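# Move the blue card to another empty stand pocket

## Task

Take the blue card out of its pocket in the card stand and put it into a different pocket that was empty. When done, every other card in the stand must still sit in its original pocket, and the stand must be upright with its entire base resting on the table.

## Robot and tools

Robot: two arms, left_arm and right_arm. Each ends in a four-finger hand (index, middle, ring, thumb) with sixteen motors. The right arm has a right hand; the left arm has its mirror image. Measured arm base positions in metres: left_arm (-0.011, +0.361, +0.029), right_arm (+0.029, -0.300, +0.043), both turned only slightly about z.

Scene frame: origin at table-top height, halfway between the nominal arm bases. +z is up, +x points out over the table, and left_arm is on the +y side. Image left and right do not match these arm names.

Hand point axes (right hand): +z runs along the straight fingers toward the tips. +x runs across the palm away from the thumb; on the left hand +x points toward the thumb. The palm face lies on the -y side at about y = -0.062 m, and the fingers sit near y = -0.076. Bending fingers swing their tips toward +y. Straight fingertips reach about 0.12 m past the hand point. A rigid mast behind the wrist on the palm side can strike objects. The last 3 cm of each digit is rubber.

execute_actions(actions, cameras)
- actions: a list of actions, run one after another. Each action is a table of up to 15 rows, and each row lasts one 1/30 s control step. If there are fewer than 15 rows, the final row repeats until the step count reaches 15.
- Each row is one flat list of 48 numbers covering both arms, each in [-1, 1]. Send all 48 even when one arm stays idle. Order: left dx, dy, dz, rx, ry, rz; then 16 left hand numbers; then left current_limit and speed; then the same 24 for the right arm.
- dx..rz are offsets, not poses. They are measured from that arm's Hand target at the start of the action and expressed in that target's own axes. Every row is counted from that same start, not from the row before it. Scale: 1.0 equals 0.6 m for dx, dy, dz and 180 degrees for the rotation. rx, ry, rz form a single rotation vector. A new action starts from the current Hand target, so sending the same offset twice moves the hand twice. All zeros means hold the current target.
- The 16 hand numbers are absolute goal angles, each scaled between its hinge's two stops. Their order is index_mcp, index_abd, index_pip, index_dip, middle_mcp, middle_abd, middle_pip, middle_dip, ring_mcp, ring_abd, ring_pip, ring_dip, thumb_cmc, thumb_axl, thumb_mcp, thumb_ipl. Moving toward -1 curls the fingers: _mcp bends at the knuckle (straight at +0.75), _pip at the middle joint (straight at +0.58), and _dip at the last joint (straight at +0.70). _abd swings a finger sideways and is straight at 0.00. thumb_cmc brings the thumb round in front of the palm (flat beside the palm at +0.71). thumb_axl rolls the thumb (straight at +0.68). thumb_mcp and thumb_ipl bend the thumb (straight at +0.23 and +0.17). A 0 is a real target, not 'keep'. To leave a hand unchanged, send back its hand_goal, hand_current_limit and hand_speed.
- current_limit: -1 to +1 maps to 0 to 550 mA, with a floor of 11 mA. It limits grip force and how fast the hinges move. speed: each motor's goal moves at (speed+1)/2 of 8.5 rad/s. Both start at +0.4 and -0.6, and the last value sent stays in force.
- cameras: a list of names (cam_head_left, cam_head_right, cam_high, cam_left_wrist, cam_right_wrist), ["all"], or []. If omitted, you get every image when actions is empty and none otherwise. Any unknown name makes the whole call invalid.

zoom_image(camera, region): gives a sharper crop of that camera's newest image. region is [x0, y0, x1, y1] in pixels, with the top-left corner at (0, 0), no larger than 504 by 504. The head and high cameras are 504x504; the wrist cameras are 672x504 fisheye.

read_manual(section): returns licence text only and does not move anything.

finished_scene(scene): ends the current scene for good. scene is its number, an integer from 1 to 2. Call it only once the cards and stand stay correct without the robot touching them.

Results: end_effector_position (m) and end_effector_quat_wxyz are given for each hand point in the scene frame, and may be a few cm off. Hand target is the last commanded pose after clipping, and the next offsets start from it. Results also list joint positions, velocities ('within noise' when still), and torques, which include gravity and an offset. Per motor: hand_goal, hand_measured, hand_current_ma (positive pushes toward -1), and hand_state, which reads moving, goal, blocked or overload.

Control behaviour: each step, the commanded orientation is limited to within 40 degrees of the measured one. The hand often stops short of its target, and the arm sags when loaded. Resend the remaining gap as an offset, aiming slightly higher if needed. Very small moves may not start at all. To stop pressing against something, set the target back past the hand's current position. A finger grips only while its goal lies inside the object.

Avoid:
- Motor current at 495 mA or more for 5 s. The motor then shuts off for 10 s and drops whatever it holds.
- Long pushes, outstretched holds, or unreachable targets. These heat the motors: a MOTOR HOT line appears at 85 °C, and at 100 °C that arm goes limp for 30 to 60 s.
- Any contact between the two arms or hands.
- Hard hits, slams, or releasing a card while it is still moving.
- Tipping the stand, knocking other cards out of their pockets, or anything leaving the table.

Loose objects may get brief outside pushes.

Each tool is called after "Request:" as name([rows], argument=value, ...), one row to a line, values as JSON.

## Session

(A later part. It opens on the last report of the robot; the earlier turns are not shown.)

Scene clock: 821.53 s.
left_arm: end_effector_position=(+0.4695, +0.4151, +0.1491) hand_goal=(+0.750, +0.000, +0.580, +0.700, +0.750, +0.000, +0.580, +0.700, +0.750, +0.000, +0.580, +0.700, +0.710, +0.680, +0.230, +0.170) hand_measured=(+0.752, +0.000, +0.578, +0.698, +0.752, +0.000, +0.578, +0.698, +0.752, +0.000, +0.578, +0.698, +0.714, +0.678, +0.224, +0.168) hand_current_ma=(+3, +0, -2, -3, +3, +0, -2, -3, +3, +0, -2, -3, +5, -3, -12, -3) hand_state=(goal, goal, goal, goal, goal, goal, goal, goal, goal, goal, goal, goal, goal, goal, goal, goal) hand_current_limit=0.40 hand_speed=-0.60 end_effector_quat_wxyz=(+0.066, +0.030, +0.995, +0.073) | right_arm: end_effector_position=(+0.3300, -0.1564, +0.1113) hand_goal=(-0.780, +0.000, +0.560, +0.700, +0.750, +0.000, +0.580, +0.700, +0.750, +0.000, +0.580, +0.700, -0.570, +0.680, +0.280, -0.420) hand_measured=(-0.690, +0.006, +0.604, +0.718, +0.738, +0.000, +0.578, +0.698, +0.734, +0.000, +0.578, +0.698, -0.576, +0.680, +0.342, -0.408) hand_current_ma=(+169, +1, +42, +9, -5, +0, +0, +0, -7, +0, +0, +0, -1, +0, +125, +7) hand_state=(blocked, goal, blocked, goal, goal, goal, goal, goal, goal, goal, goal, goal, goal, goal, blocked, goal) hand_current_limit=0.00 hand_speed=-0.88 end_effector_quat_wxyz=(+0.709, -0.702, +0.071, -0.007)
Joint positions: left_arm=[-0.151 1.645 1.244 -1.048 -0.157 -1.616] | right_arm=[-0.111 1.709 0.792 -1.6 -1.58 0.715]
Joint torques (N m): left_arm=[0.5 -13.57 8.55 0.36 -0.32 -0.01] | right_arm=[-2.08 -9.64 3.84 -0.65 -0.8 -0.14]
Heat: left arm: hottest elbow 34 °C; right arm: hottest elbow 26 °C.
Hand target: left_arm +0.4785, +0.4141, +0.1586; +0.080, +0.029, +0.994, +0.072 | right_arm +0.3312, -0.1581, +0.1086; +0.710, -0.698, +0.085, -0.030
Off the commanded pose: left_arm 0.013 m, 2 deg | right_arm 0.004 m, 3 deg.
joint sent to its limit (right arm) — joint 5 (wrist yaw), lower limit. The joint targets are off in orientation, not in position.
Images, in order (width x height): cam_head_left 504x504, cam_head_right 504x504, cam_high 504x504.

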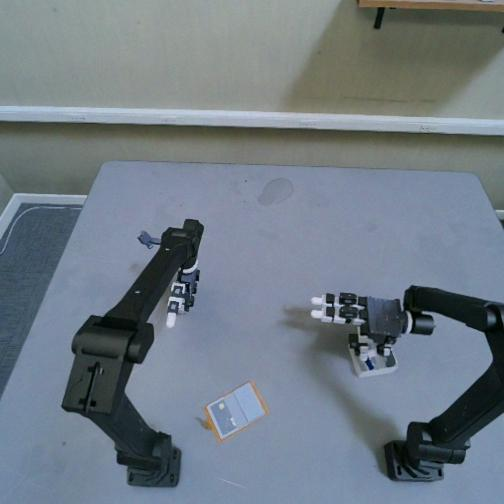

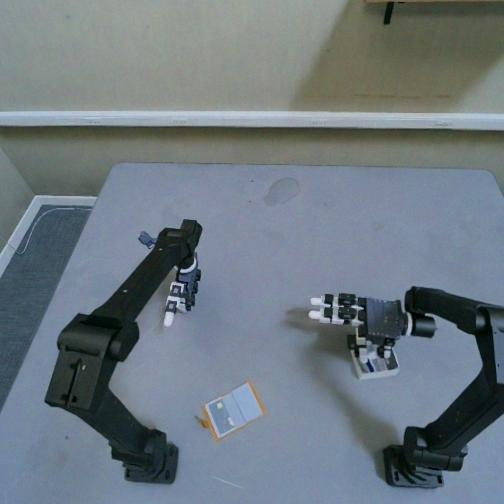

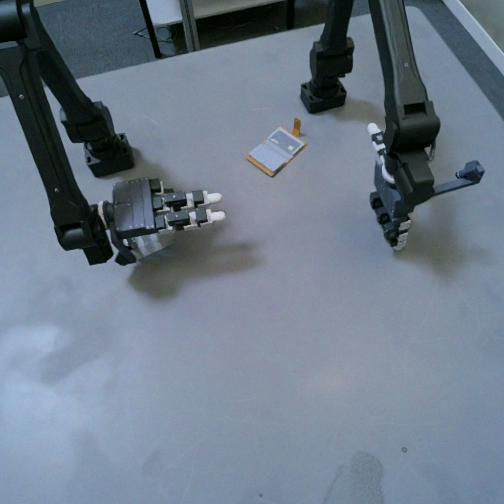

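Request:
execute_actions([
  [[0,0,0,0,0,0,0.75,0,0.58,0.7,0.75,0,0.58,0.7,0.75,0,0.58,0.7,0.71,0.68,0.23,0.17,0.4,-0.6,0,0.0125,0,0,0,0,-0.78,0,0.56,0.7,0.75,0,0.58,0.7,0.75,0,0.58,0.7,-0.571,0.68,0.28,-0.42,0,-0.88]],
], cameras=["cam_head_left","cam_head_right","cam_high","cam_right_wrist"])

Request:
zoom_image(camera="cam_head_left", region=[346, 340, 400, 380])

Request:
zoom_image(camera="cam_head_right", region=[346, 342, 400, 382])

Request:
zoom_image(camera="cam_high", region=[100, 200, 200, 280])

Scene clock: 834.57 s.
left_arm: end_effector_position=(+0.4695, +0.4151, +0.1491) hand_goal=(+0.750, +0.000, +0.580, +0.700, +0.750, +0.000, +0.580, +0.700, +0.750, +0.000, +0.580, +0.700, +0.710, +0.680, +0.230, +0.170) hand_measured=(+0.752, +0.000, +0.578, +0.698, +0.752, +0.000, +0.578, +0.698, +0.752, +0.000, +0.578, +0.698, +0.714, +0.678, +0.224, +0.168) hand_current_ma=(+3, +0, -2, -3, +3, +0, -2, -3, +3, +0, -2, -3, +5, -3, -12, -3) hand_state=(goal, goal, goal, goal, goal, goal, goal, goal, goal, goal, goal, goal, goal, goal, goal, goal) hand_current_limit=0.40 hand_speed=-0.60 end_effector_quat_wxyz=(+0.066, +0.030, +0.995, +0.073) | right_arm: end_effector_position=(+0.3305, -0.1564, +0.1082) hand_goal=(-0.780, +0.000, +0.560, +0.700, +0.750, +0.000, +0.580, +0.700, +0.750, +0.000, +0.580, +0.700, -0.570, +0.680, +0.280, -0.420) hand_measured=(-0.690, +0.006, +0.604, +0.718, +0.738, +0.000, +0.578, +0.698, +0.734, +0.000, +0.578, +0.698, -0.576, +0.680, +0.342, -0.408) hand_current_ma=(+169, +1, +42, +9, -5, +0, +0, +0, -7, +0, +0, +0, -1, +0, +125, +7) hand_state=(blocked, goal, blocked, goal, goal, goal, goal, goal, goal, goal, goal, goal, goal, goal, blocked, goal) hand_current_limit=0.00 hand_speed=-0.88 end_effector_quat_wxyz=(+0.709, -0.702, +0.065, -0.012)
Joint positions: left_arm=[-0.151 1.645 1.244 -1.048 -0.157 -1.616] | right_arm=[-0.111 1.712 0.787 -1.582 -1.58 0.709]
Joint torques (N m): left_arm=[0.5 -13.57 8.54 0.36 -0.32 0] | right_arm=[-2.84 -7.88 3.54 -0.53 -0.86 -0.04]
Heat: left arm: hottest elbow 34 °C; right arm: hottest elbow 26 °C.
Hand target: left_arm +0.4785, +0.4141, +0.1586; +0.080, +0.029, +0.994, +0.072 | right_arm +0.3307, -0.1579, +0.1012; +0.710, -0.698, +0.085, -0.030
Off the commanded pose: left_arm 0.013 m, 2 deg | right_arm 0.007 m, 3 deg.
joint sent to its limit (right arm) — joint 5 (wrist yaw), lower limit. The joint targets are off in orientation, not in position.
camera_calibration:
cam_right_wrist: T_world_to_cam=[[-0.802705, 0.071512, -0.592073, 0.3697], [-0.452252, -0.720156, 0.526159, -0.074358], [-0.388759, 0.690117, 0.610414, 0.292041], [0, 0, 0, 1]] pos_world=[0.376665, -0.28153, 0.0797477]
Images, in order (width x height): cam_head_left 504x504, cam_head_right 504x504, cam_high 504x504, cam_right_wrist 672x504.

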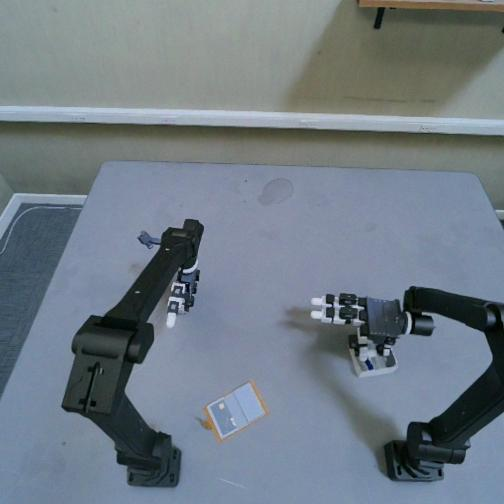

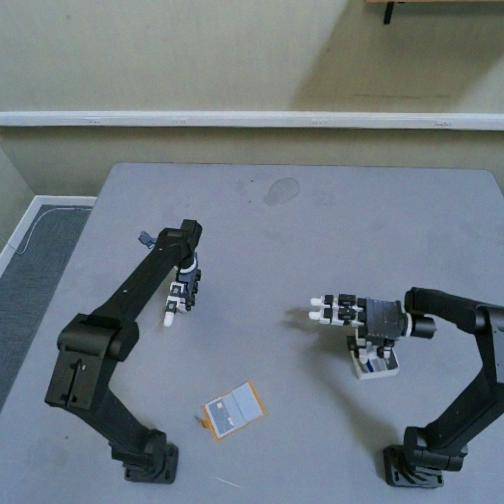

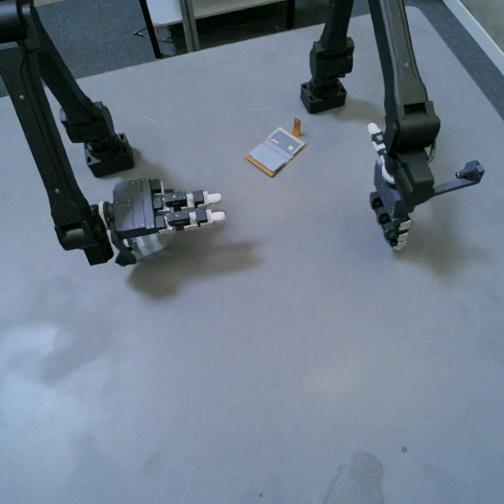

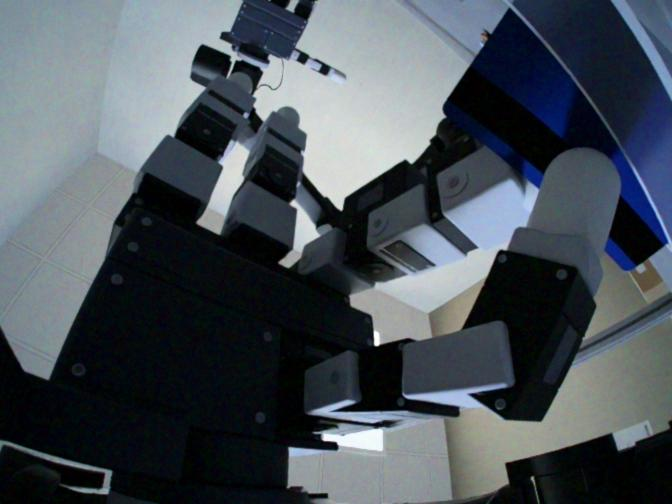

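Scaled by 9.333.

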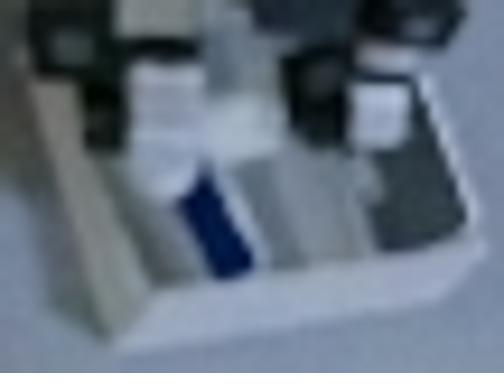

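Scaled by 9.333.

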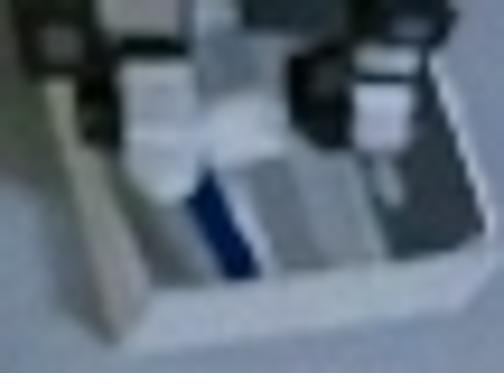

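Scaled by 5.040.

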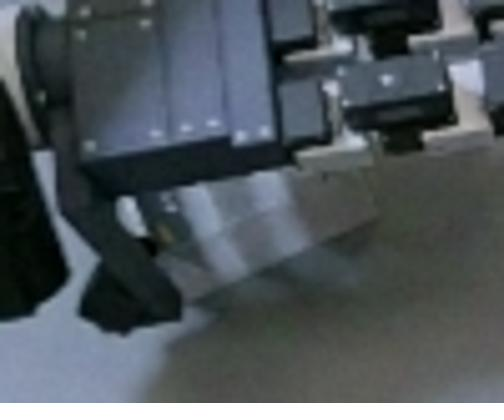

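Request:
execute_actions([
  [[0,0,0,0,0,0,0.75,0,0.58,0.7,0.75,0,0.58,0.7,0.75,0,0.58,0.7,0.71,0.68,0.23,0.17,0.4,-0.6,0,0.0085,-0.003,0,0,0,-0.78,0,0.56,0.7,0.75,0,0.58,0.7,0.75,0,0.58,0.7,-0.571,0.68,0.28,-0.42,0,-0.88]],
], cameras=["cam_head_left","cam_head_right","cam_high"])

Request:
zoom_image(camera="cam_head_left", region=[346, 340, 400, 380])

Request:
zoom_image(camera="cam_head_right", region=[346, 342, 400, 382])

Request:
zoom_image(camera="cam_high", region=[100, 200, 200, 280])

Scene clock: 842.57 s.
left_arm: end_effector_position=(+0.4695, +0.4151, +0.1491) hand_goal=(+0.750, +0.000, +0.580, +0.700, +0.750, +0.000, +0.580, +0.700, +0.750, +0.000, +0.580, +0.700, +0.710, +0.680, +0.230, +0.170) hand_measured=(+0.752, +0.000, +0.578, +0.698, +0.752, +0.000, +0.578, +0.698, +0.752, +0.000, +0.578, +0.698, +0.714, +0.678, +0.224, +0.168) hand_current_ma=(+3, +0, -2, -3, +3, +0, -2, -3, +3, +0, -2, -3, +5, -3, -12, -3) hand_state=(goal, goal, goal, goal, goal, goal, goal, goal, goal, goal, goal, goal, goal, goal, goal, goal) hand_current_limit=0.40 hand_speed=-0.60 end_effector_quat_wxyz=(+0.066, +0.030, +0.995, +0.073) | right_arm: end_effector_position=(+0.3298, -0.1575, +0.1039) hand_goal=(-0.780, +0.000, +0.560, +0.700, +0.750, +0.000, +0.580, +0.700, +0.750, +0.000, +0.580, +0.700, -0.570, +0.680, +0.280, -0.420) hand_measured=(-0.690, +0.006, +0.604, +0.718, +0.738, +0.000, +0.578, +0.698, +0.734, +0.000, +0.578, +0.698, -0.578, +0.680, +0.342, -0.408) hand_current_ma=(+169, +1, +42, +9, -5, +0, +0, +0, -7, +0, +0, +0, -2, +0, +119, +7) hand_state=(blocked, goal, blocked, goal, goal, goal, goal, goal, goal, goal, goal, goal, goal, goal, blocked, goal) hand_current_limit=0.00 hand_speed=-0.88 end_effector_quat_wxyz=(+0.709, -0.702, +0.067, -0.014)
Joint positions: left_arm=[-0.151 1.645 1.244 -1.048 -0.157 -1.616] | right_arm=[-0.115 1.722 0.782 -1.572 -1.581 0.706]
Joint torques (N m): left_arm=[0.56 -13.57 8.54 0.35 -0.33 0] | right_arm=[-1.96 -9 3.51 -0.34 -0.74 -0.07]
Heat: left arm: hottest elbow 34 °C; right arm: hottest elbow 26 °C.
Hand target: left_arm +0.4785, +0.4141, +0.1586; +0.080, +0.029, +0.994, +0.072 | right_arm +0.3300, -0.1597, +0.0960; +0.710, -0.698, +0.085, -0.030
Off the commanded pose: left_arm 0.013 m, 2 deg | right_arm 0.008 m, 3 deg.
joint sent to its limit (right arm) — joint 5 (wrist yaw), lower limit. The joint targets still meet the commanded pose.
Images, in order (width x height): cam_head_left 504x504, cam_head_right 504x504, cam_high 504x504.

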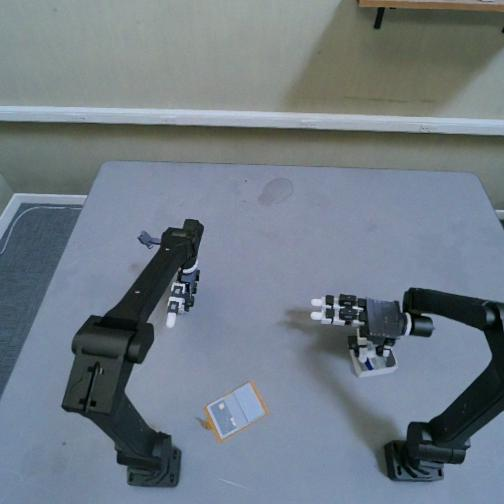

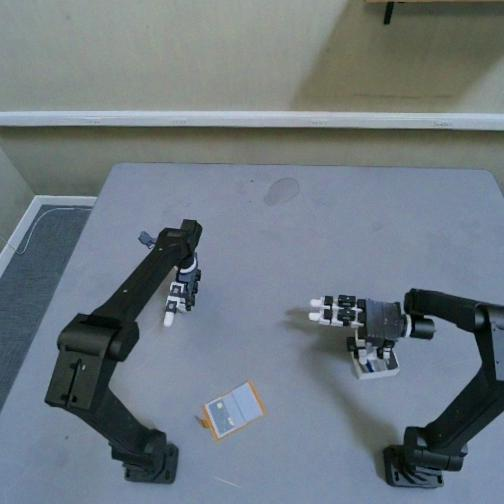

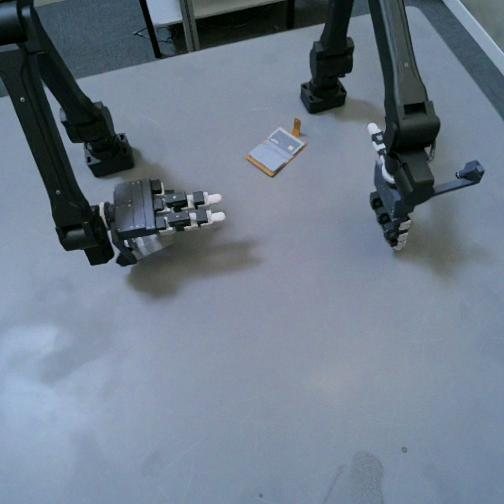

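Scaled by 9.333.

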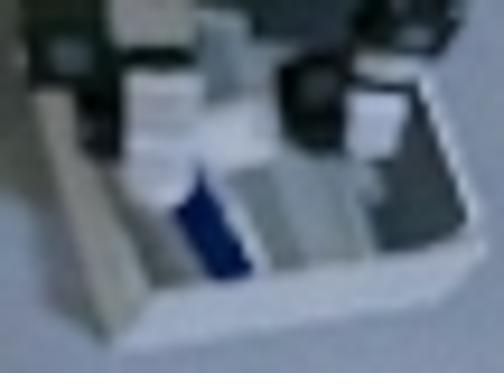

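Scaled by 9.333.

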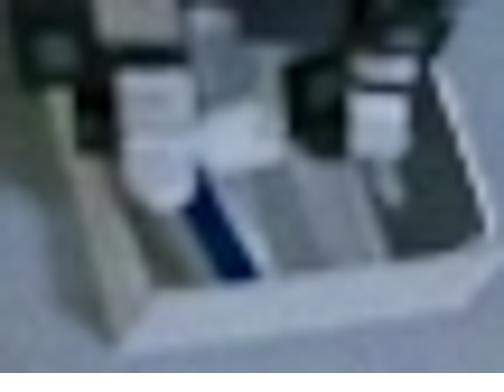

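Scaled by 5.040.

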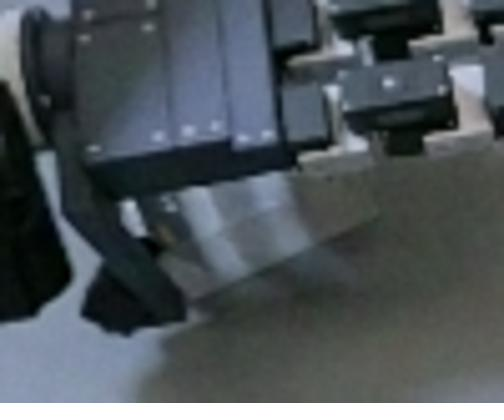

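Request:
execute_actions([
  [[0,0,0,0,0,0,0.75,0,0.58,0.7,0.75,0,0.58,0.7,0.75,0,0.58,0.7,0.71,0.68,0.23,0.17,0.4,-0.6,0,0,0,0,0,0,-0.73,0,0.56,0.7,0.75,0,0.58,0.7,0.75,0,0.58,0.7,-0.571,0.68,0.5,-0.53,0,-0.88]],
], cameras=["cam_head_left","cam_head_right","cam_high","cam_right_wrist"])

Request:
zoom_image(camera="cam_head_left", region=[346, 340, 400, 380])

Request:
zoom_image(camera="cam_high", region=[100, 200, 200, 280])

Request:
zoom_image(camera="cam_right_wrist", region=[400, 0, 672, 300])

Scene clock: 854.60 s.
left_arm: end_effector_position=(+0.4695, +0.4151, +0.1491) hand_goal=(+0.750, +0.000, +0.580, +0.700, +0.750, +0.000, +0.580, +0.700, +0.750, +0.000, +0.580, +0.700, +0.710, +0.680, +0.230, +0.170) hand_measured=(+0.752, +0.000, +0.578, +0.698, +0.752, +0.000, +0.578, +0.698, +0.752, +0.000, +0.578, +0.698, +0.714, +0.678, +0.224, +0.168) hand_current_ma=(+3, +0, -2, -3, +3, +0, -2, -3, +3, +0, -2, -3, +5, -3, -12, -3) hand_state=(goal, goal, goal, goal, goal, goal, goal, goal, goal, goal, goal, goal, goal, goal, goal, goal) hand_current_limit=0.40 hand_speed=-0.60 end_effector_quat_wxyz=(+0.066, +0.030, +0.995, +0.073) | right_arm: end_effector_position=(+0.3305, -0.1575, +0.1032) hand_goal=(-0.730, +0.000, +0.560, +0.700, +0.750, +0.000, +0.580, +0.700, +0.750, +0.000, +0.580, +0.700, -0.570, +0.680, +0.500, -0.530) hand_measured=(-0.722, +0.002, +0.564, +0.704, +0.738, +0.000, +0.578, +0.698, +0.734, +0.000, +0.578, +0.698, -0.576, +0.680, +0.496, -0.526) hand_current_ma=(+2, +0, +0, +0, -5, +0, +0, +0, -7, +0, +0, +0, -1, +0, -1, +1) hand_state=(goal, goal, goal, goal, goal, goal, goal, goal, goal, goal, goal, goal, goal, goal, goal, goal) hand_current_limit=0.00 hand_speed=-0.88 end_effector_quat_wxyz=(+0.709, -0.702, +0.065, -0.016)
Joint positions: left_arm=[-0.151 1.645 1.244 -1.048 -0.157 -1.616] | right_arm=[-0.115 1.723 0.782 -1.567 -1.581 0.705]
Joint torques (N m): left_arm=[0.56 -13.63 8.54 0.36 -0.32 -0.01] | right_arm=[-1.73 -8.41 3.26 -0.53 -0.75 -0.07]
Heat: left arm: hottest elbow 34 °C; right arm: hottest elbow 26 °C.
Hand target: left_arm +0.4785, +0.4141, +0.1586; +0.080, +0.029, +0.994, +0.072 | right_arm +0.3299, -0.1597, +0.0960; +0.710, -0.698, +0.085, -0.030
Off the commanded pose: left_arm 0.013 m, 2 deg | right_arm 0.008 m, 3 deg.
joint sent to its limit (right arm) — joint 5 (wrist yaw), lower limit. The joint targets still meet the commanded pose.
camera_calibration:
cam_right_wrist: T_world_to_cam=[[-0.800042, 0.0758271, -0.595132, 0.367058], [-0.458026, -0.717888, 0.524261, -0.0700765], [-0.387485, 0.692017, 0.609071, 0.295772], [0, 0, 0, 1]] pos_world=[0.376172, -0.282819, 0.0750402]
Images, in order (width x height): cam_head_left 504x504, cam_head_right 504x504, cam_high 504x504, cam_right_wrist 672x504.

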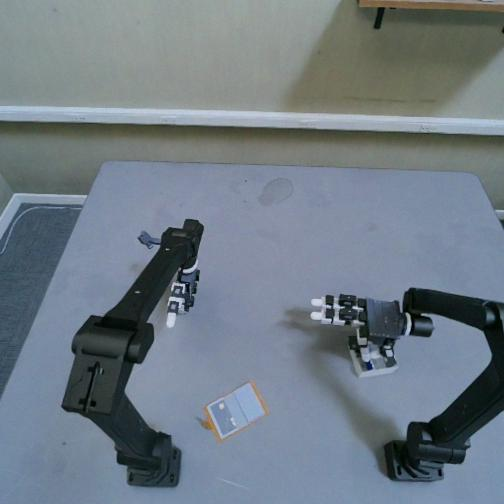

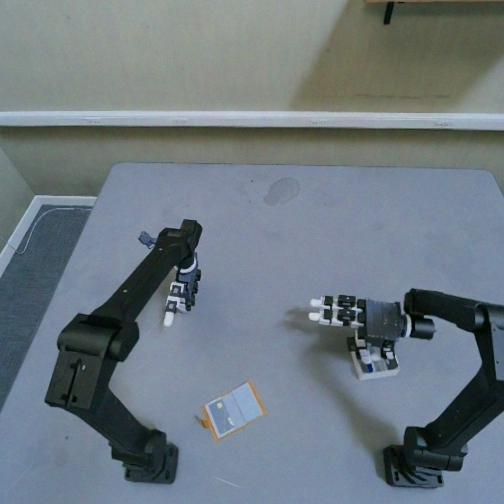

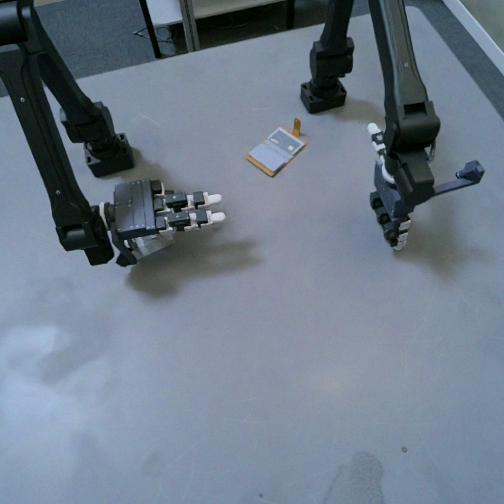

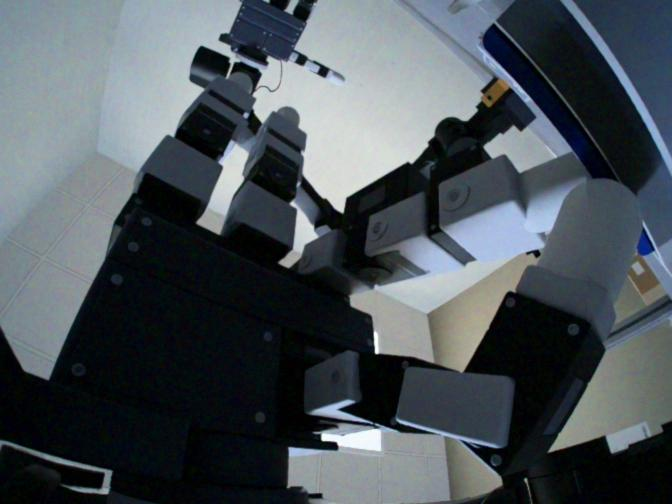

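Scaled by 9.333.

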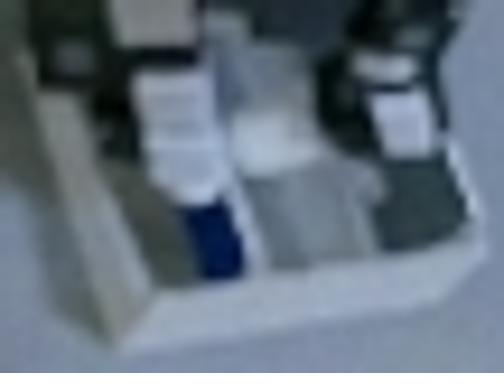

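Scaled by 5.040.

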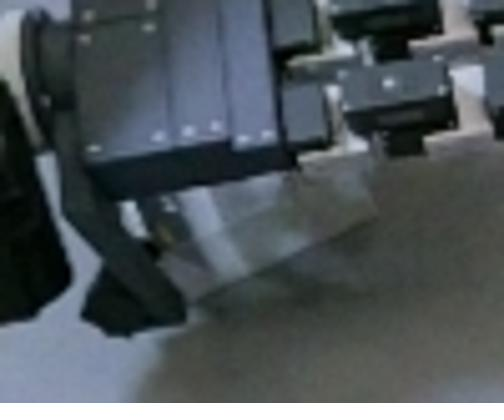

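Scaled by 1.680 from the camera's 672x504 image, which has a finer 960x720 frame.

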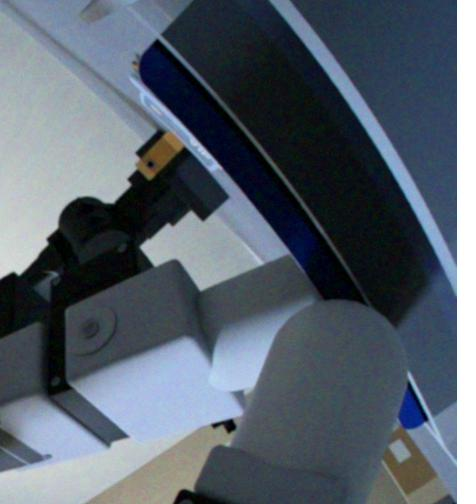

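Request:
execute_actions([
  [[0,0,0,0,0,0,0.75,0,0.58,0.7,0.75,0,0.58,0.7,0.75,0,0.58,0.7,0.71,0.68,0.23,0.17,0.4,-0.6,0,0,0,0,0,0,-0.69,0,0.56,0.7,0.75,0,0.58,0.7,0.75,0,0.58,0.7,-0.571,0.68,0.73,-0.75,0,-0.88]],
], cameras=["cam_head_left","cam_head_right","cam_high","cam_right_wrist"])

Request:
zoom_image(camera="cam_head_left", region=[346, 340, 400, 380])

Request:
zoom_image(camera="cam_right_wrist", region=[400, 0, 672, 300])

Scene clock: 861.90 s.
left_arm: end_effector_position=(+0.4695, +0.4151, +0.1491) hand_goal=(+0.750, +0.000, +0.580, +0.700, +0.750, +0.000, +0.580, +0.700, +0.750, +0.000, +0.580, +0.700, +0.710, +0.680, +0.230, +0.170) hand_measured=(+0.752, +0.000, +0.578, +0.698, +0.752, +0.000, +0.578, +0.698, +0.752, +0.000, +0.578, +0.698, +0.714, +0.678, +0.224, +0.168) hand_current_ma=(+3, +0, -2, -3, +3, +0, -2, -3, +3, +0, -2, -3, +5, -3, -12, -3) hand_state=(goal, goal, goal, goal, goal, goal, goal, goal, goal, goal, goal, goal, goal, goal, goal, goal) hand_current_limit=0.40 hand_speed=-0.60 end_effector_quat_wxyz=(+0.066, +0.030, +0.995, +0.073) | right_arm: end_effector_position=(+0.3305, -0.1575, +0.1032) hand_goal=(-0.690, +0.000, +0.560, +0.700, +0.750, +0.000, +0.580, +0.700, +0.750, +0.000, +0.580, +0.700, -0.570, +0.680, +0.730, -0.750) hand_measured=(-0.692, +0.002, +0.564, +0.704, +0.738, +0.000, +0.578, +0.698, +0.734, +0.000, +0.578, +0.698, -0.574, +0.680, +0.724, -0.746) hand_current_ma=(+0, +0, +0, +0, -5, +0, +0, +0, -7, +0, +0, +0, -1, +0, -2, +1) hand_state=(goal, goal, goal, goal, goal, goal, goal, goal, goal, goal, goal, goal, goal, goal, goal, goal) hand_current_limit=0.00 hand_speed=-0.88 end_effector_quat_wxyz=(+0.709, -0.702, +0.065, -0.016)
Joint positions: left_arm=[-0.151 1.645 1.244 -1.048 -0.157 -1.616] | right_arm=[-0.115 1.723 0.782 -1.567 -1.581 0.705]
Joint torques (N m): left_arm=[0.56 -13.63 8.53 0.35 -0.32 -0.01] | right_arm=[-1.32 -9.23 3.23 -0.68 -0.86 -0.11]
Heat: left arm: hottest elbow 34 °C; right arm: hottest elbow 26 °C.
Hand target: left_arm +0.4785, +0.4141, +0.1586; +0.080, +0.029, +0.994, +0.072 | right_arm +0.3299, -0.1597, +0.0960; +0.710, -0.698, +0.085, -0.030
Off the commanded pose: left_arm 0.013 m, 2 deg | right_arm 0.008 m, 3 deg.
joint sent to its limit (right arm) — joint 5 (wrist yaw), lower limit. The joint targets still meet the commanded pose.
camera_calibration:
cam_right_wrist: T_world_to_cam=[[-0.800042, 0.0758271, -0.595132, 0.367058], [-0.458026, -0.717888, 0.524261, -0.0700765], [-0.387485, 0.692017, 0.609071, 0.295772], [0, 0, 0, 1]] pos_world=[0.376172, -0.282819, 0.0750402]
Images, in order (width x height): cam_head_left 504x504, cam_head_right 504x504, cam_high 504x504, cam_right_wrist 672x504.

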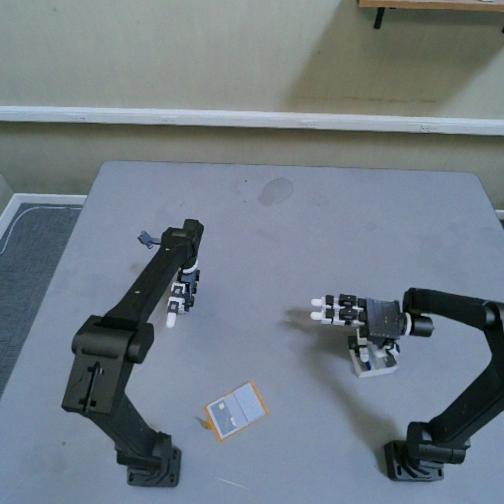

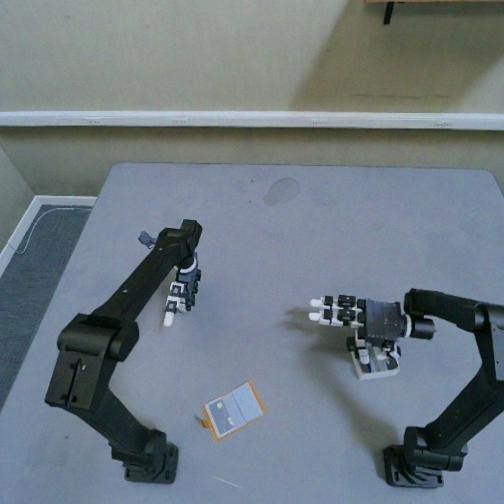

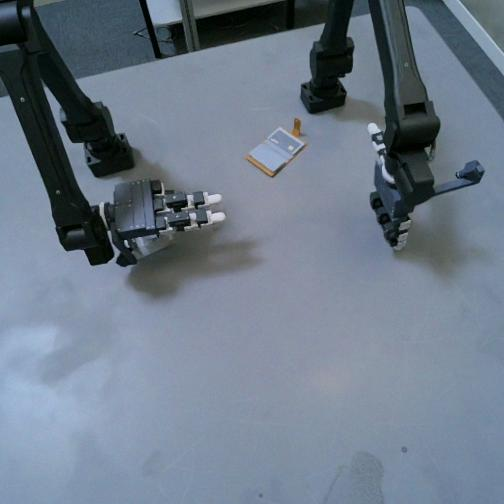

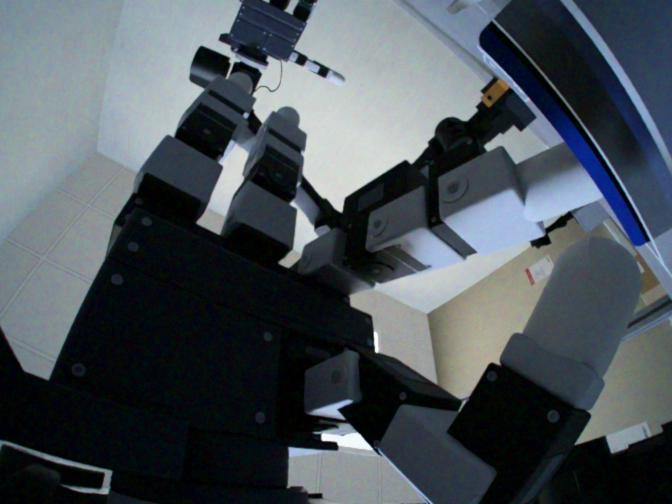

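Scaled by 9.333.

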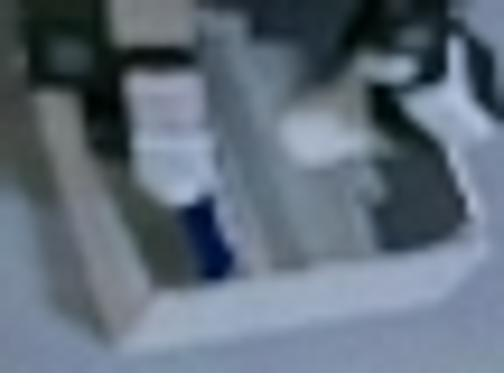

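Scaled by 1.680 from the camera's 672x504 image, which has a finer 960x720 frame.

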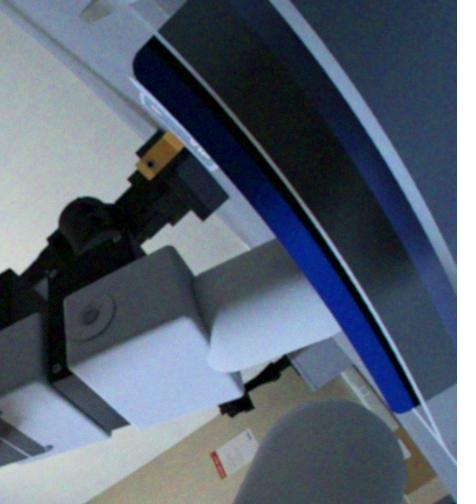

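Request:
execute_actions([
  [[0,0,0,0,0,0,0.75,0,0.58,0.7,0.75,0,0.58,0.7,0.75,0,0.58,0.7,0.71,0.68,0.23,0.17,0.4,-0.6,0,-0.01,0.003,0,0,0,-0.68,0,0.56,0.7,0.75,0,0.58,0.7,0.75,0,0.58,0.7,-0.571,0.68,0.73,-0.75,0,-0.88],[0,0,0,0,0,0,0.75,0,0.58,0.7,0.75,0,0.58,0.7,0.75,0,0.58,0.7,0.71,0.68,0.23,0.17,0.4,-0.6,0,-0.02,0.003,0,0,0,-0.68,0,0.56,0.7,0.75,0,0.58,0.7,0.75,0,0.58,0.7,-0.571,0.68,0.73,-0.75,0,-0.88],[0,0,0,0,0,0,0.75,0,0.58,0.7,0.75,0,0.58,0.7,0.75,0,0.58,0.7,0.71,0.68,0.23,0.17,0.4,-0.6,0,-0.03,0.003,0,0,0,-0.68,0,0.56,0.7,0.75,0,0.58,0.7,0.75,0,0.58,0.7,-0.571,0.68,0.73,-0.75,0,-0.88],[0,0,0,0,0,0,0.75,0,0.58,0.7,0.75,0,0.58,0.7,0.75,0,0.58,0.7,0.71,0.68,0.23,0.17,0.4,-0.6,0,-0.04,0.003,0,0,0,-0.68,0,0.56,0.7,0.75,0,0.58,0.7,0.75,0,0.58,0.7,-0.571,0.68,0.73,-0.75,0,-0.88],[0,0,0,0,0,0,0.75,0,0.58,0.7,0.75,0,0.58,0.7,0.75,0,0.58,0.7,0.71,0.68,0.23,0.17,0.4,-0.6,0,-0.05,0.003,0,0,0,-0.68,0,0.56,0.7,0.75,0,0.58,0.7,0.75,0,0.58,0.7,-0.571,0.68,0.73,-0.75,0,-0.88],[0,0,0,0,0,0,0.75,0,0.58,0.7,0.75,0,0.58,0.7,0.75,0,0.58,0.7,0.71,0.68,0.23,0.17,0.4,-0.6,0,-0.06,0.003,0,0,0,-0.68,0,0.56,0.7,0.75,0,0.58,0.7,0.75,0,0.58,0.7,-0.571,0.68,0.73,-0.75,0,-0.88],[0,0,0,0,0,0,0.75,0,0.58,0.7,0.75,0,0.58,0.7,0.75,0,0.58,0.7,0.71,0.68,0.23,0.17,0.4,-0.6,0,-0.07,0.003,0,0,0,-0.68,0,0.56,0.7,0.75,0,0.58,0.7,0.75,0,0.58,0.7,-0.571,0.68,0.73,-0.75,0,-0.88],[0,0,0,0,0,0,0.75,0,0.58,0.7,0.75,0,0.58,0.7,0.75,0,0.58,0.7,0.71,0.68,0.23,0.17,0.4,-0.6,0,-0.08,0.003,0,0,0,-0.68,0,0.56,0.7,0.75,0,0.58,0.7,0.75,0,0.58,0.7,-0.571,0.68,0.73,-0.75,0,-0.88],[0,0,0,0,0,0,0.75,0,0.58,0.7,0.75,0,0.58,0.7,0.75,0,0.58,0.7,0.71,0.68,0.23,0.17,0.4,-0.6,0,-0.09,0.003,0,0,0,-0.68,0,0.56,0.7,0.75,0,0.58,0.7,0.75,0,0.58,0.7,-0.571,0.68,0.73,-0.75,0,-0.88],[0,0,0,0,0,0,0.75,0,0.58,0.7,0.75,0,0.58,0.7,0.75,0,0.58,0.7,0.71,0.68,0.23,0.17,0.4,-0.6,0,-0.1,0.003,0,0,0,-0.68,0,0.56,0.7,0.75,0,0.58,0.7,0.75,0,0.58,0.7,-0.571,0.68,0.73,-0.75,0,-0.88],[0,0,0,0,0,0,0.75,0,0.58,0.7,0.75,0,0.58,0.7,0.75,0,0.58,0.7,0.71,0.68,0.23,0.17,0.4,-0.6,0,-0.11,0.003,0,0,0,-0.68,0,0.56,0.7,0.75,0,0.58,0.7,0.75,0,0.58,0.7,-0.571,0.68,0.73,-0.75,0,-0.88]],
], cameras=["cam_head_left","cam_high","cam_right_wrist"])

Request:
zoom_image(camera="cam_head_left", region=[346, 340, 400, 380])

Request:
zoom_image(camera="cam_high", region=[100, 200, 200, 280])

Scene clock: 887.27 s.
left_arm: end_effector_position=(+0.4695, +0.4151, +0.1491) hand_goal=(+0.750, +0.000, +0.580, +0.700, +0.750, +0.000, +0.580, +0.700, +0.750, +0.000, +0.580, +0.700, +0.710, +0.680, +0.230, +0.170) hand_measured=(+0.752, +0.000, +0.578, +0.698, +0.752, +0.000, +0.578, +0.698, +0.752, +0.000, +0.578, +0.698, +0.714, +0.678, +0.224, +0.168) hand_current_ma=(+3, +0, -2, -3, +3, +0, -2, -3, +3, +0, -2, -3, +5, -3, -12, -3) hand_state=(goal, goal, goal, goal, goal, goal, goal, goal, goal, goal, goal, goal, goal, goal, goal, goal) hand_current_limit=0.40 hand_speed=-0.60 end_effector_quat_wxyz=(+0.066, +0.030, +0.995, +0.073) | right_arm: end_effector_position=(+0.3256, -0.1570, +0.1534) hand_goal=(-0.680, +0.000, +0.560, +0.700, +0.750, +0.000, +0.580, +0.700, +0.750, +0.000, +0.580, +0.700, -0.570, +0.680, +0.730, -0.750) hand_measured=(-0.682, +0.002, +0.564, +0.704, +0.738, +0.000, +0.578, +0.698, +0.734, +0.000, +0.578, +0.698, -0.574, +0.680, +0.724, -0.746) hand_current_ma=(+0, +0, +0, +0, -5, +0, +0, +0, -7, +0, +0, +0, -1, +0, -1, +1) hand_state=(goal, goal, goal, goal, goal, goal, goal, goal, goal, goal, goal, goal, goal, goal, goal, goal) hand_current_limit=0.00 hand_speed=-0.88 end_effector_quat_wxyz=(+0.709, -0.701, +0.069, -0.012)
Joint positions: left_arm=[-0.151 1.645 1.244 -1.048 -0.157 -1.616] | right_arm=[-0.115 1.581 0.798 -1.665 -1.581 0.775]
Joint torques (N m): left_arm=[0.56 -13.63 8.54 0.35 -0.32 -0.01] | right_arm=[-1.61 -9.11 6.89 -1.42 -0.82 0.18]
Heat: left arm: hottest elbow 34 °C; right arm: hottest waist 25 °C.
Hand target: left_arm +0.4785, +0.4141, +0.1586; +0.080, +0.029, +0.994, +0.072 | right_arm +0.3353, -0.1595, +0.1619; +0.710, -0.698, +0.085, -0.030
Off the commanded pose: left_arm 0.013 m, 2 deg | right_arm 0.013 m, 3 deg.
joint sent to its limit (right arm) — joint 4 (wrist pitch), lower limit; joint 5 (wrist yaw), lower limit. The joint targets still meet the commanded pose.
camera_calibration:
cam_right_wrist: T_world_to_cam=[[-0.806055, 0.0764236, -0.586886, 0.39374], [-0.452359, -0.718987, 0.527664, -0.100724], [-0.381637, 0.690809, 0.614113, 0.26015], [0, 0, 0, 1]] pos_world=[0.371096, -0.282224, 0.124467]
Images, in order (width x height): cam_head_left 504x504, cam_high 504x504, cam_right_wrist 672x504.

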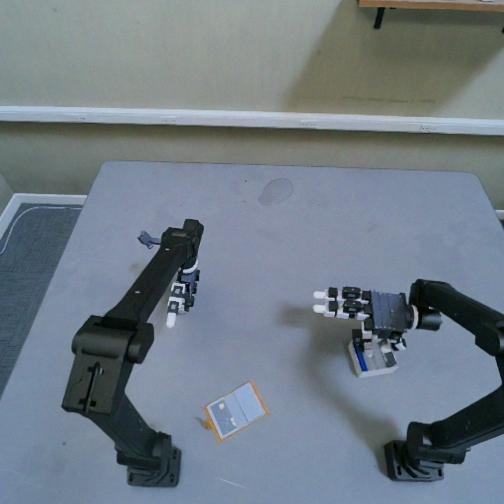

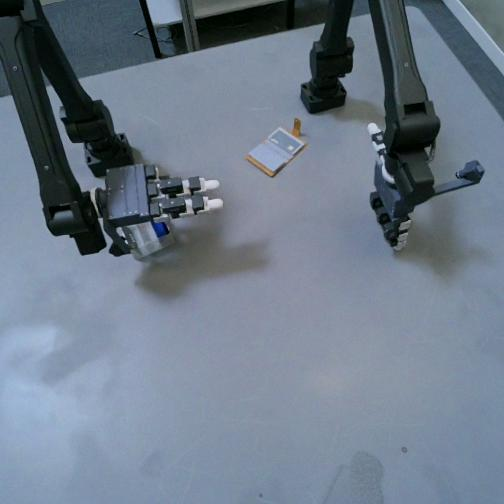

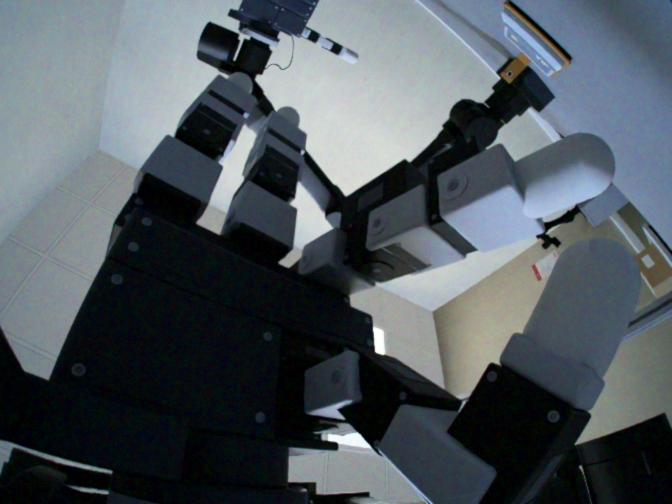

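Scaled by 9.333.

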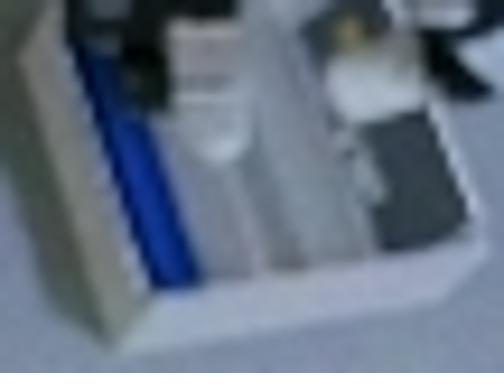

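Scaled by 5.040.

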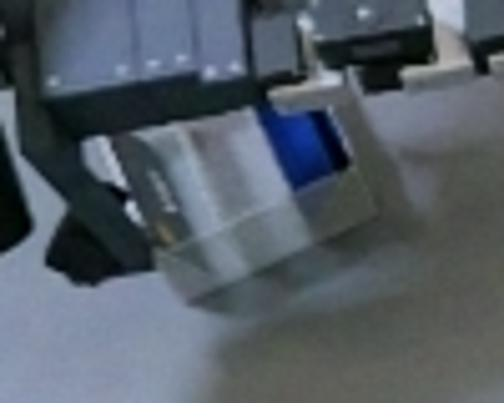

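Request:
execute_actions([
  [[0,0,0,0,0,0,0.75,0,0.58,0.7,0.75,0,0.58,0.7,0.75,0,0.58,0.7,0.71,0.68,0.23,0.17,0.4,-0.6,-0.01,-0.02,0,0,0,0,-0.68,0,0.56,0.7,0.75,0,0.58,0.7,0.75,0,0.58,0.7,-0.571,0.68,0.73,-0.75,0,-0.88],[0,0,0,0,0,0,0.75,0,0.58,0.7,0.75,0,0.58,0.7,0.75,0,0.58,0.7,0.71,0.68,0.23,0.17,0.4,-0.6,-0.02,-0.04,-0.01,0,0,0,-0.68,0,0.56,0.7,0.75,0,0.58,0.7,0.75,0,0.58,0.7,-0.571,0.68,0.73,-0.75,0,-0.88],[0,0,0,0,0,0,0.75,0,0.58,0.7,0.75,0,0.58,0.7,0.75,0,0.58,0.7,0.71,0.68,0.23,0.17,0.4,-0.6,-0.03,-0.06,-0.02,0,0,0,-0.68,0,0.56,0.7,0.75,0,0.58,0.7,0.75,0,0.58,0.7,-0.571,0.68,0.73,-0.75,0,-0.88],[0,0,0,0,0,0,0.75,0,0.58,0.7,0.75,0,0.58,0.7,0.75,0,0.58,0.7,0.71,0.68,0.23,0.17,0.4,-0.6,-0.04,-0.08,-0.03,0,0,0,-0.68,0,0.56,0.7,0.75,0,0.58,0.7,0.75,0,0.58,0.7,-0.571,0.68,0.73,-0.75,0,-0.88],[0,0,0,0,0,0,0.75,0,0.58,0.7,0.75,0,0.58,0.7,0.75,0,0.58,0.7,0.71,0.68,0.23,0.17,0.4,-0.6,-0.05,-0.1,-0.04,0,0,0,-0.68,0,0.56,0.7,0.75,0,0.58,0.7,0.75,0,0.58,0.7,-0.571,0.68,0.73,-0.75,0,-0.88],[0,0,0,0,0,0,0.75,0,0.58,0.7,0.75,0,0.58,0.7,0.75,0,0.58,0.7,0.71,0.68,0.23,0.17,0.4,-0.6,-0.06,-0.12,-0.06,0,0,0,-0.68,0,0.56,0.7,0.75,0,0.58,0.7,0.75,0,0.58,0.7,-0.571,0.68,0.73,-0.75,0,-0.88],[0,0,0,0,0,0,0.75,0,0.58,0.7,0.75,0,0.58,0.7,0.75,0,0.58,0.7,0.71,0.68,0.23,0.17,0.4,-0.6,-0.07,-0.13,-0.08,0,0,0,-0.68,0,0.56,0.7,0.75,0,0.58,0.7,0.75,0,0.58,0.7,-0.571,0.68,0.73,-0.75,0,-0.88]],
], cameras=["cam_head_left","cam_head_right","cam_high","cam_right_wrist"])

Request:
zoom_image(camera="cam_head_left", region=[340, 330, 410, 386])

Request:
zoom_image(camera="cam_high", region=[100, 200, 200, 280])

Scene clock: 899.30 s.
left_arm: end_effector_position=(+0.4695, +0.4151, +0.1491) hand_goal=(+0.750, +0.000, +0.580, +0.700, +0.750, +0.000, +0.580, +0.700, +0.750, +0.000, +0.580, +0.700, +0.710, +0.680, +0.230, +0.170) hand_measured=(+0.752, +0.000, +0.578, +0.698, +0.752, +0.000, +0.578, +0.698, +0.752, +0.000, +0.578, +0.698, +0.714, +0.678, +0.224, +0.168) hand_current_ma=(+3, +0, -2, -3, +3, +0, -2, -3, +3, +0, -2, -3, +5, -3, -12, -3) hand_state=(goal, goal, goal, goal, goal, goal, goal, goal, goal, goal, goal, goal, goal, goal, goal, goal) hand_current_limit=0.40 hand_speed=-0.60 end_effector_quat_wxyz=(+0.066, +0.030, +0.995, +0.073) | right_arm: end_effector_position=(+0.2976, -0.1959, +0.2384) hand_goal=(-0.680, +0.000, +0.560, +0.700, +0.750, +0.000, +0.580, +0.700, +0.750, +0.000, +0.580, +0.700, -0.570, +0.680, +0.730, -0.750) hand_measured=(-0.680, +0.002, +0.562, +0.704, +0.738, +0.000, +0.578, +0.698, +0.734, +0.000, +0.578, +0.698, -0.574, +0.680, +0.724, -0.748) hand_current_ma=(+0, +0, +0, +0, -5, +0, +0, +0, -7, +0, +0, +0, +0, +0, -1, +1) hand_state=(goal, goal, goal, goal, goal, goal, goal, goal, goal, goal, goal, goal, goal, goal, goal, goal) hand_current_limit=0.00 hand_speed=-0.88 end_effector_quat_wxyz=(+0.686, -0.718, +0.100, -0.057)
Joint positions: left_arm=[-0.151 1.645 1.244 -1.048 -0.157 -1.616] | right_arm=[-0.26 1.221 0.795 -1.669 -1.511 1.101]
Joint torques (N m): left_arm=[0.56 -13.57 8.54 0.36 -0.33 -0.01] | right_arm=[-1.96 -6.12 6.91 -0.75 -0.98 0.13]
Heat: left arm: hottest elbow 34 °C; right arm: hottest elbow 26 °C.
Hand target: left_arm +0.4785, +0.4141, +0.1586; +0.080, +0.029, +0.994, +0.072 | right_arm +0.2921, -0.2019, +0.2424; +0.710, -0.698, +0.085, -0.030
Off the commanded pose: left_arm 0.013 m, 2 deg | right_arm 0.009 m, 5 deg.
joint sent to its limit (right arm) — joint 4 (wrist pitch), lower limit. The joint targets are off in position and orientation.
camera_calibration:
cam_right_wrist: T_world_to_cam=[[-0.786198, 0.123951, -0.605416, 0.431802], [-0.532517, -0.632968, 0.56194, -0.153724], [-0.313556, 0.764191, 0.563645, 0.230241], [0, 0, 0, 1]] pos_world=[0.329815, -0.326773, 0.218029]
Images, in order (width x height): cam_head_left 504x504, cam_head_right 504x504, cam_high 504x504, cam_right_wrist 672x504.

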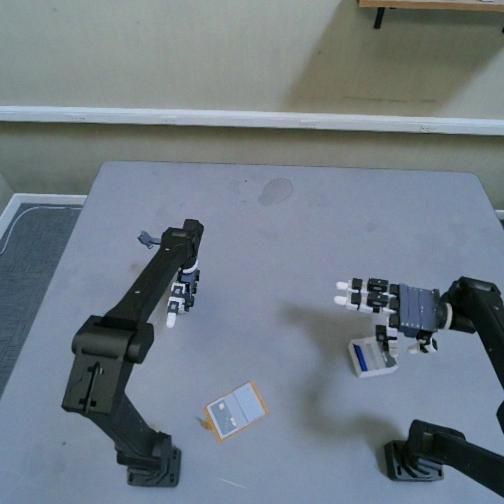

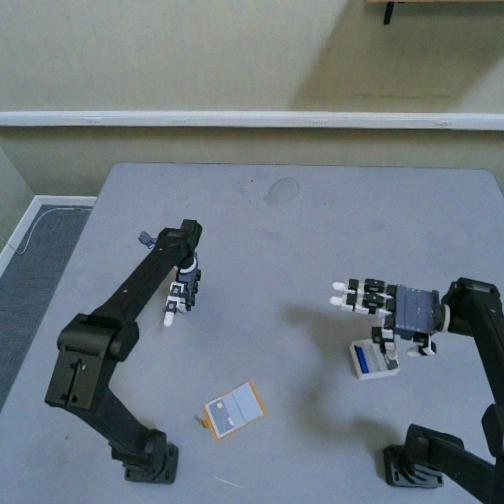

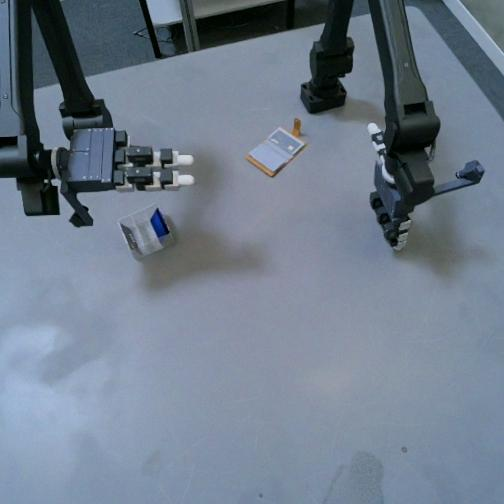

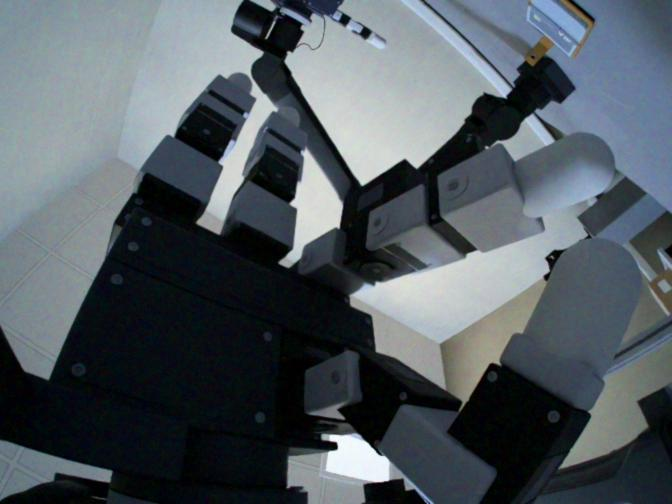

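Scaled by 7.200.

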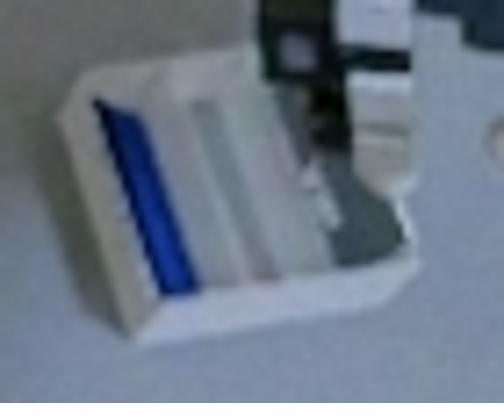

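Scaled by 5.040.

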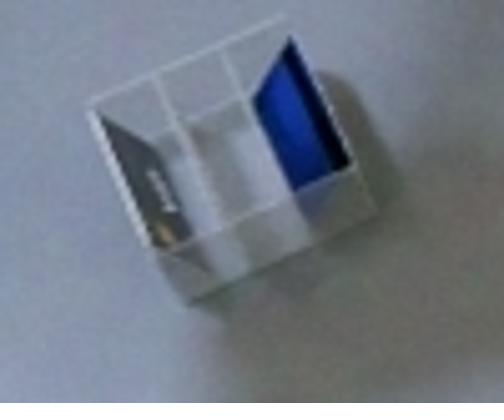

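Request:
finished_scene(scene=1)

The scene is finished: the task was done.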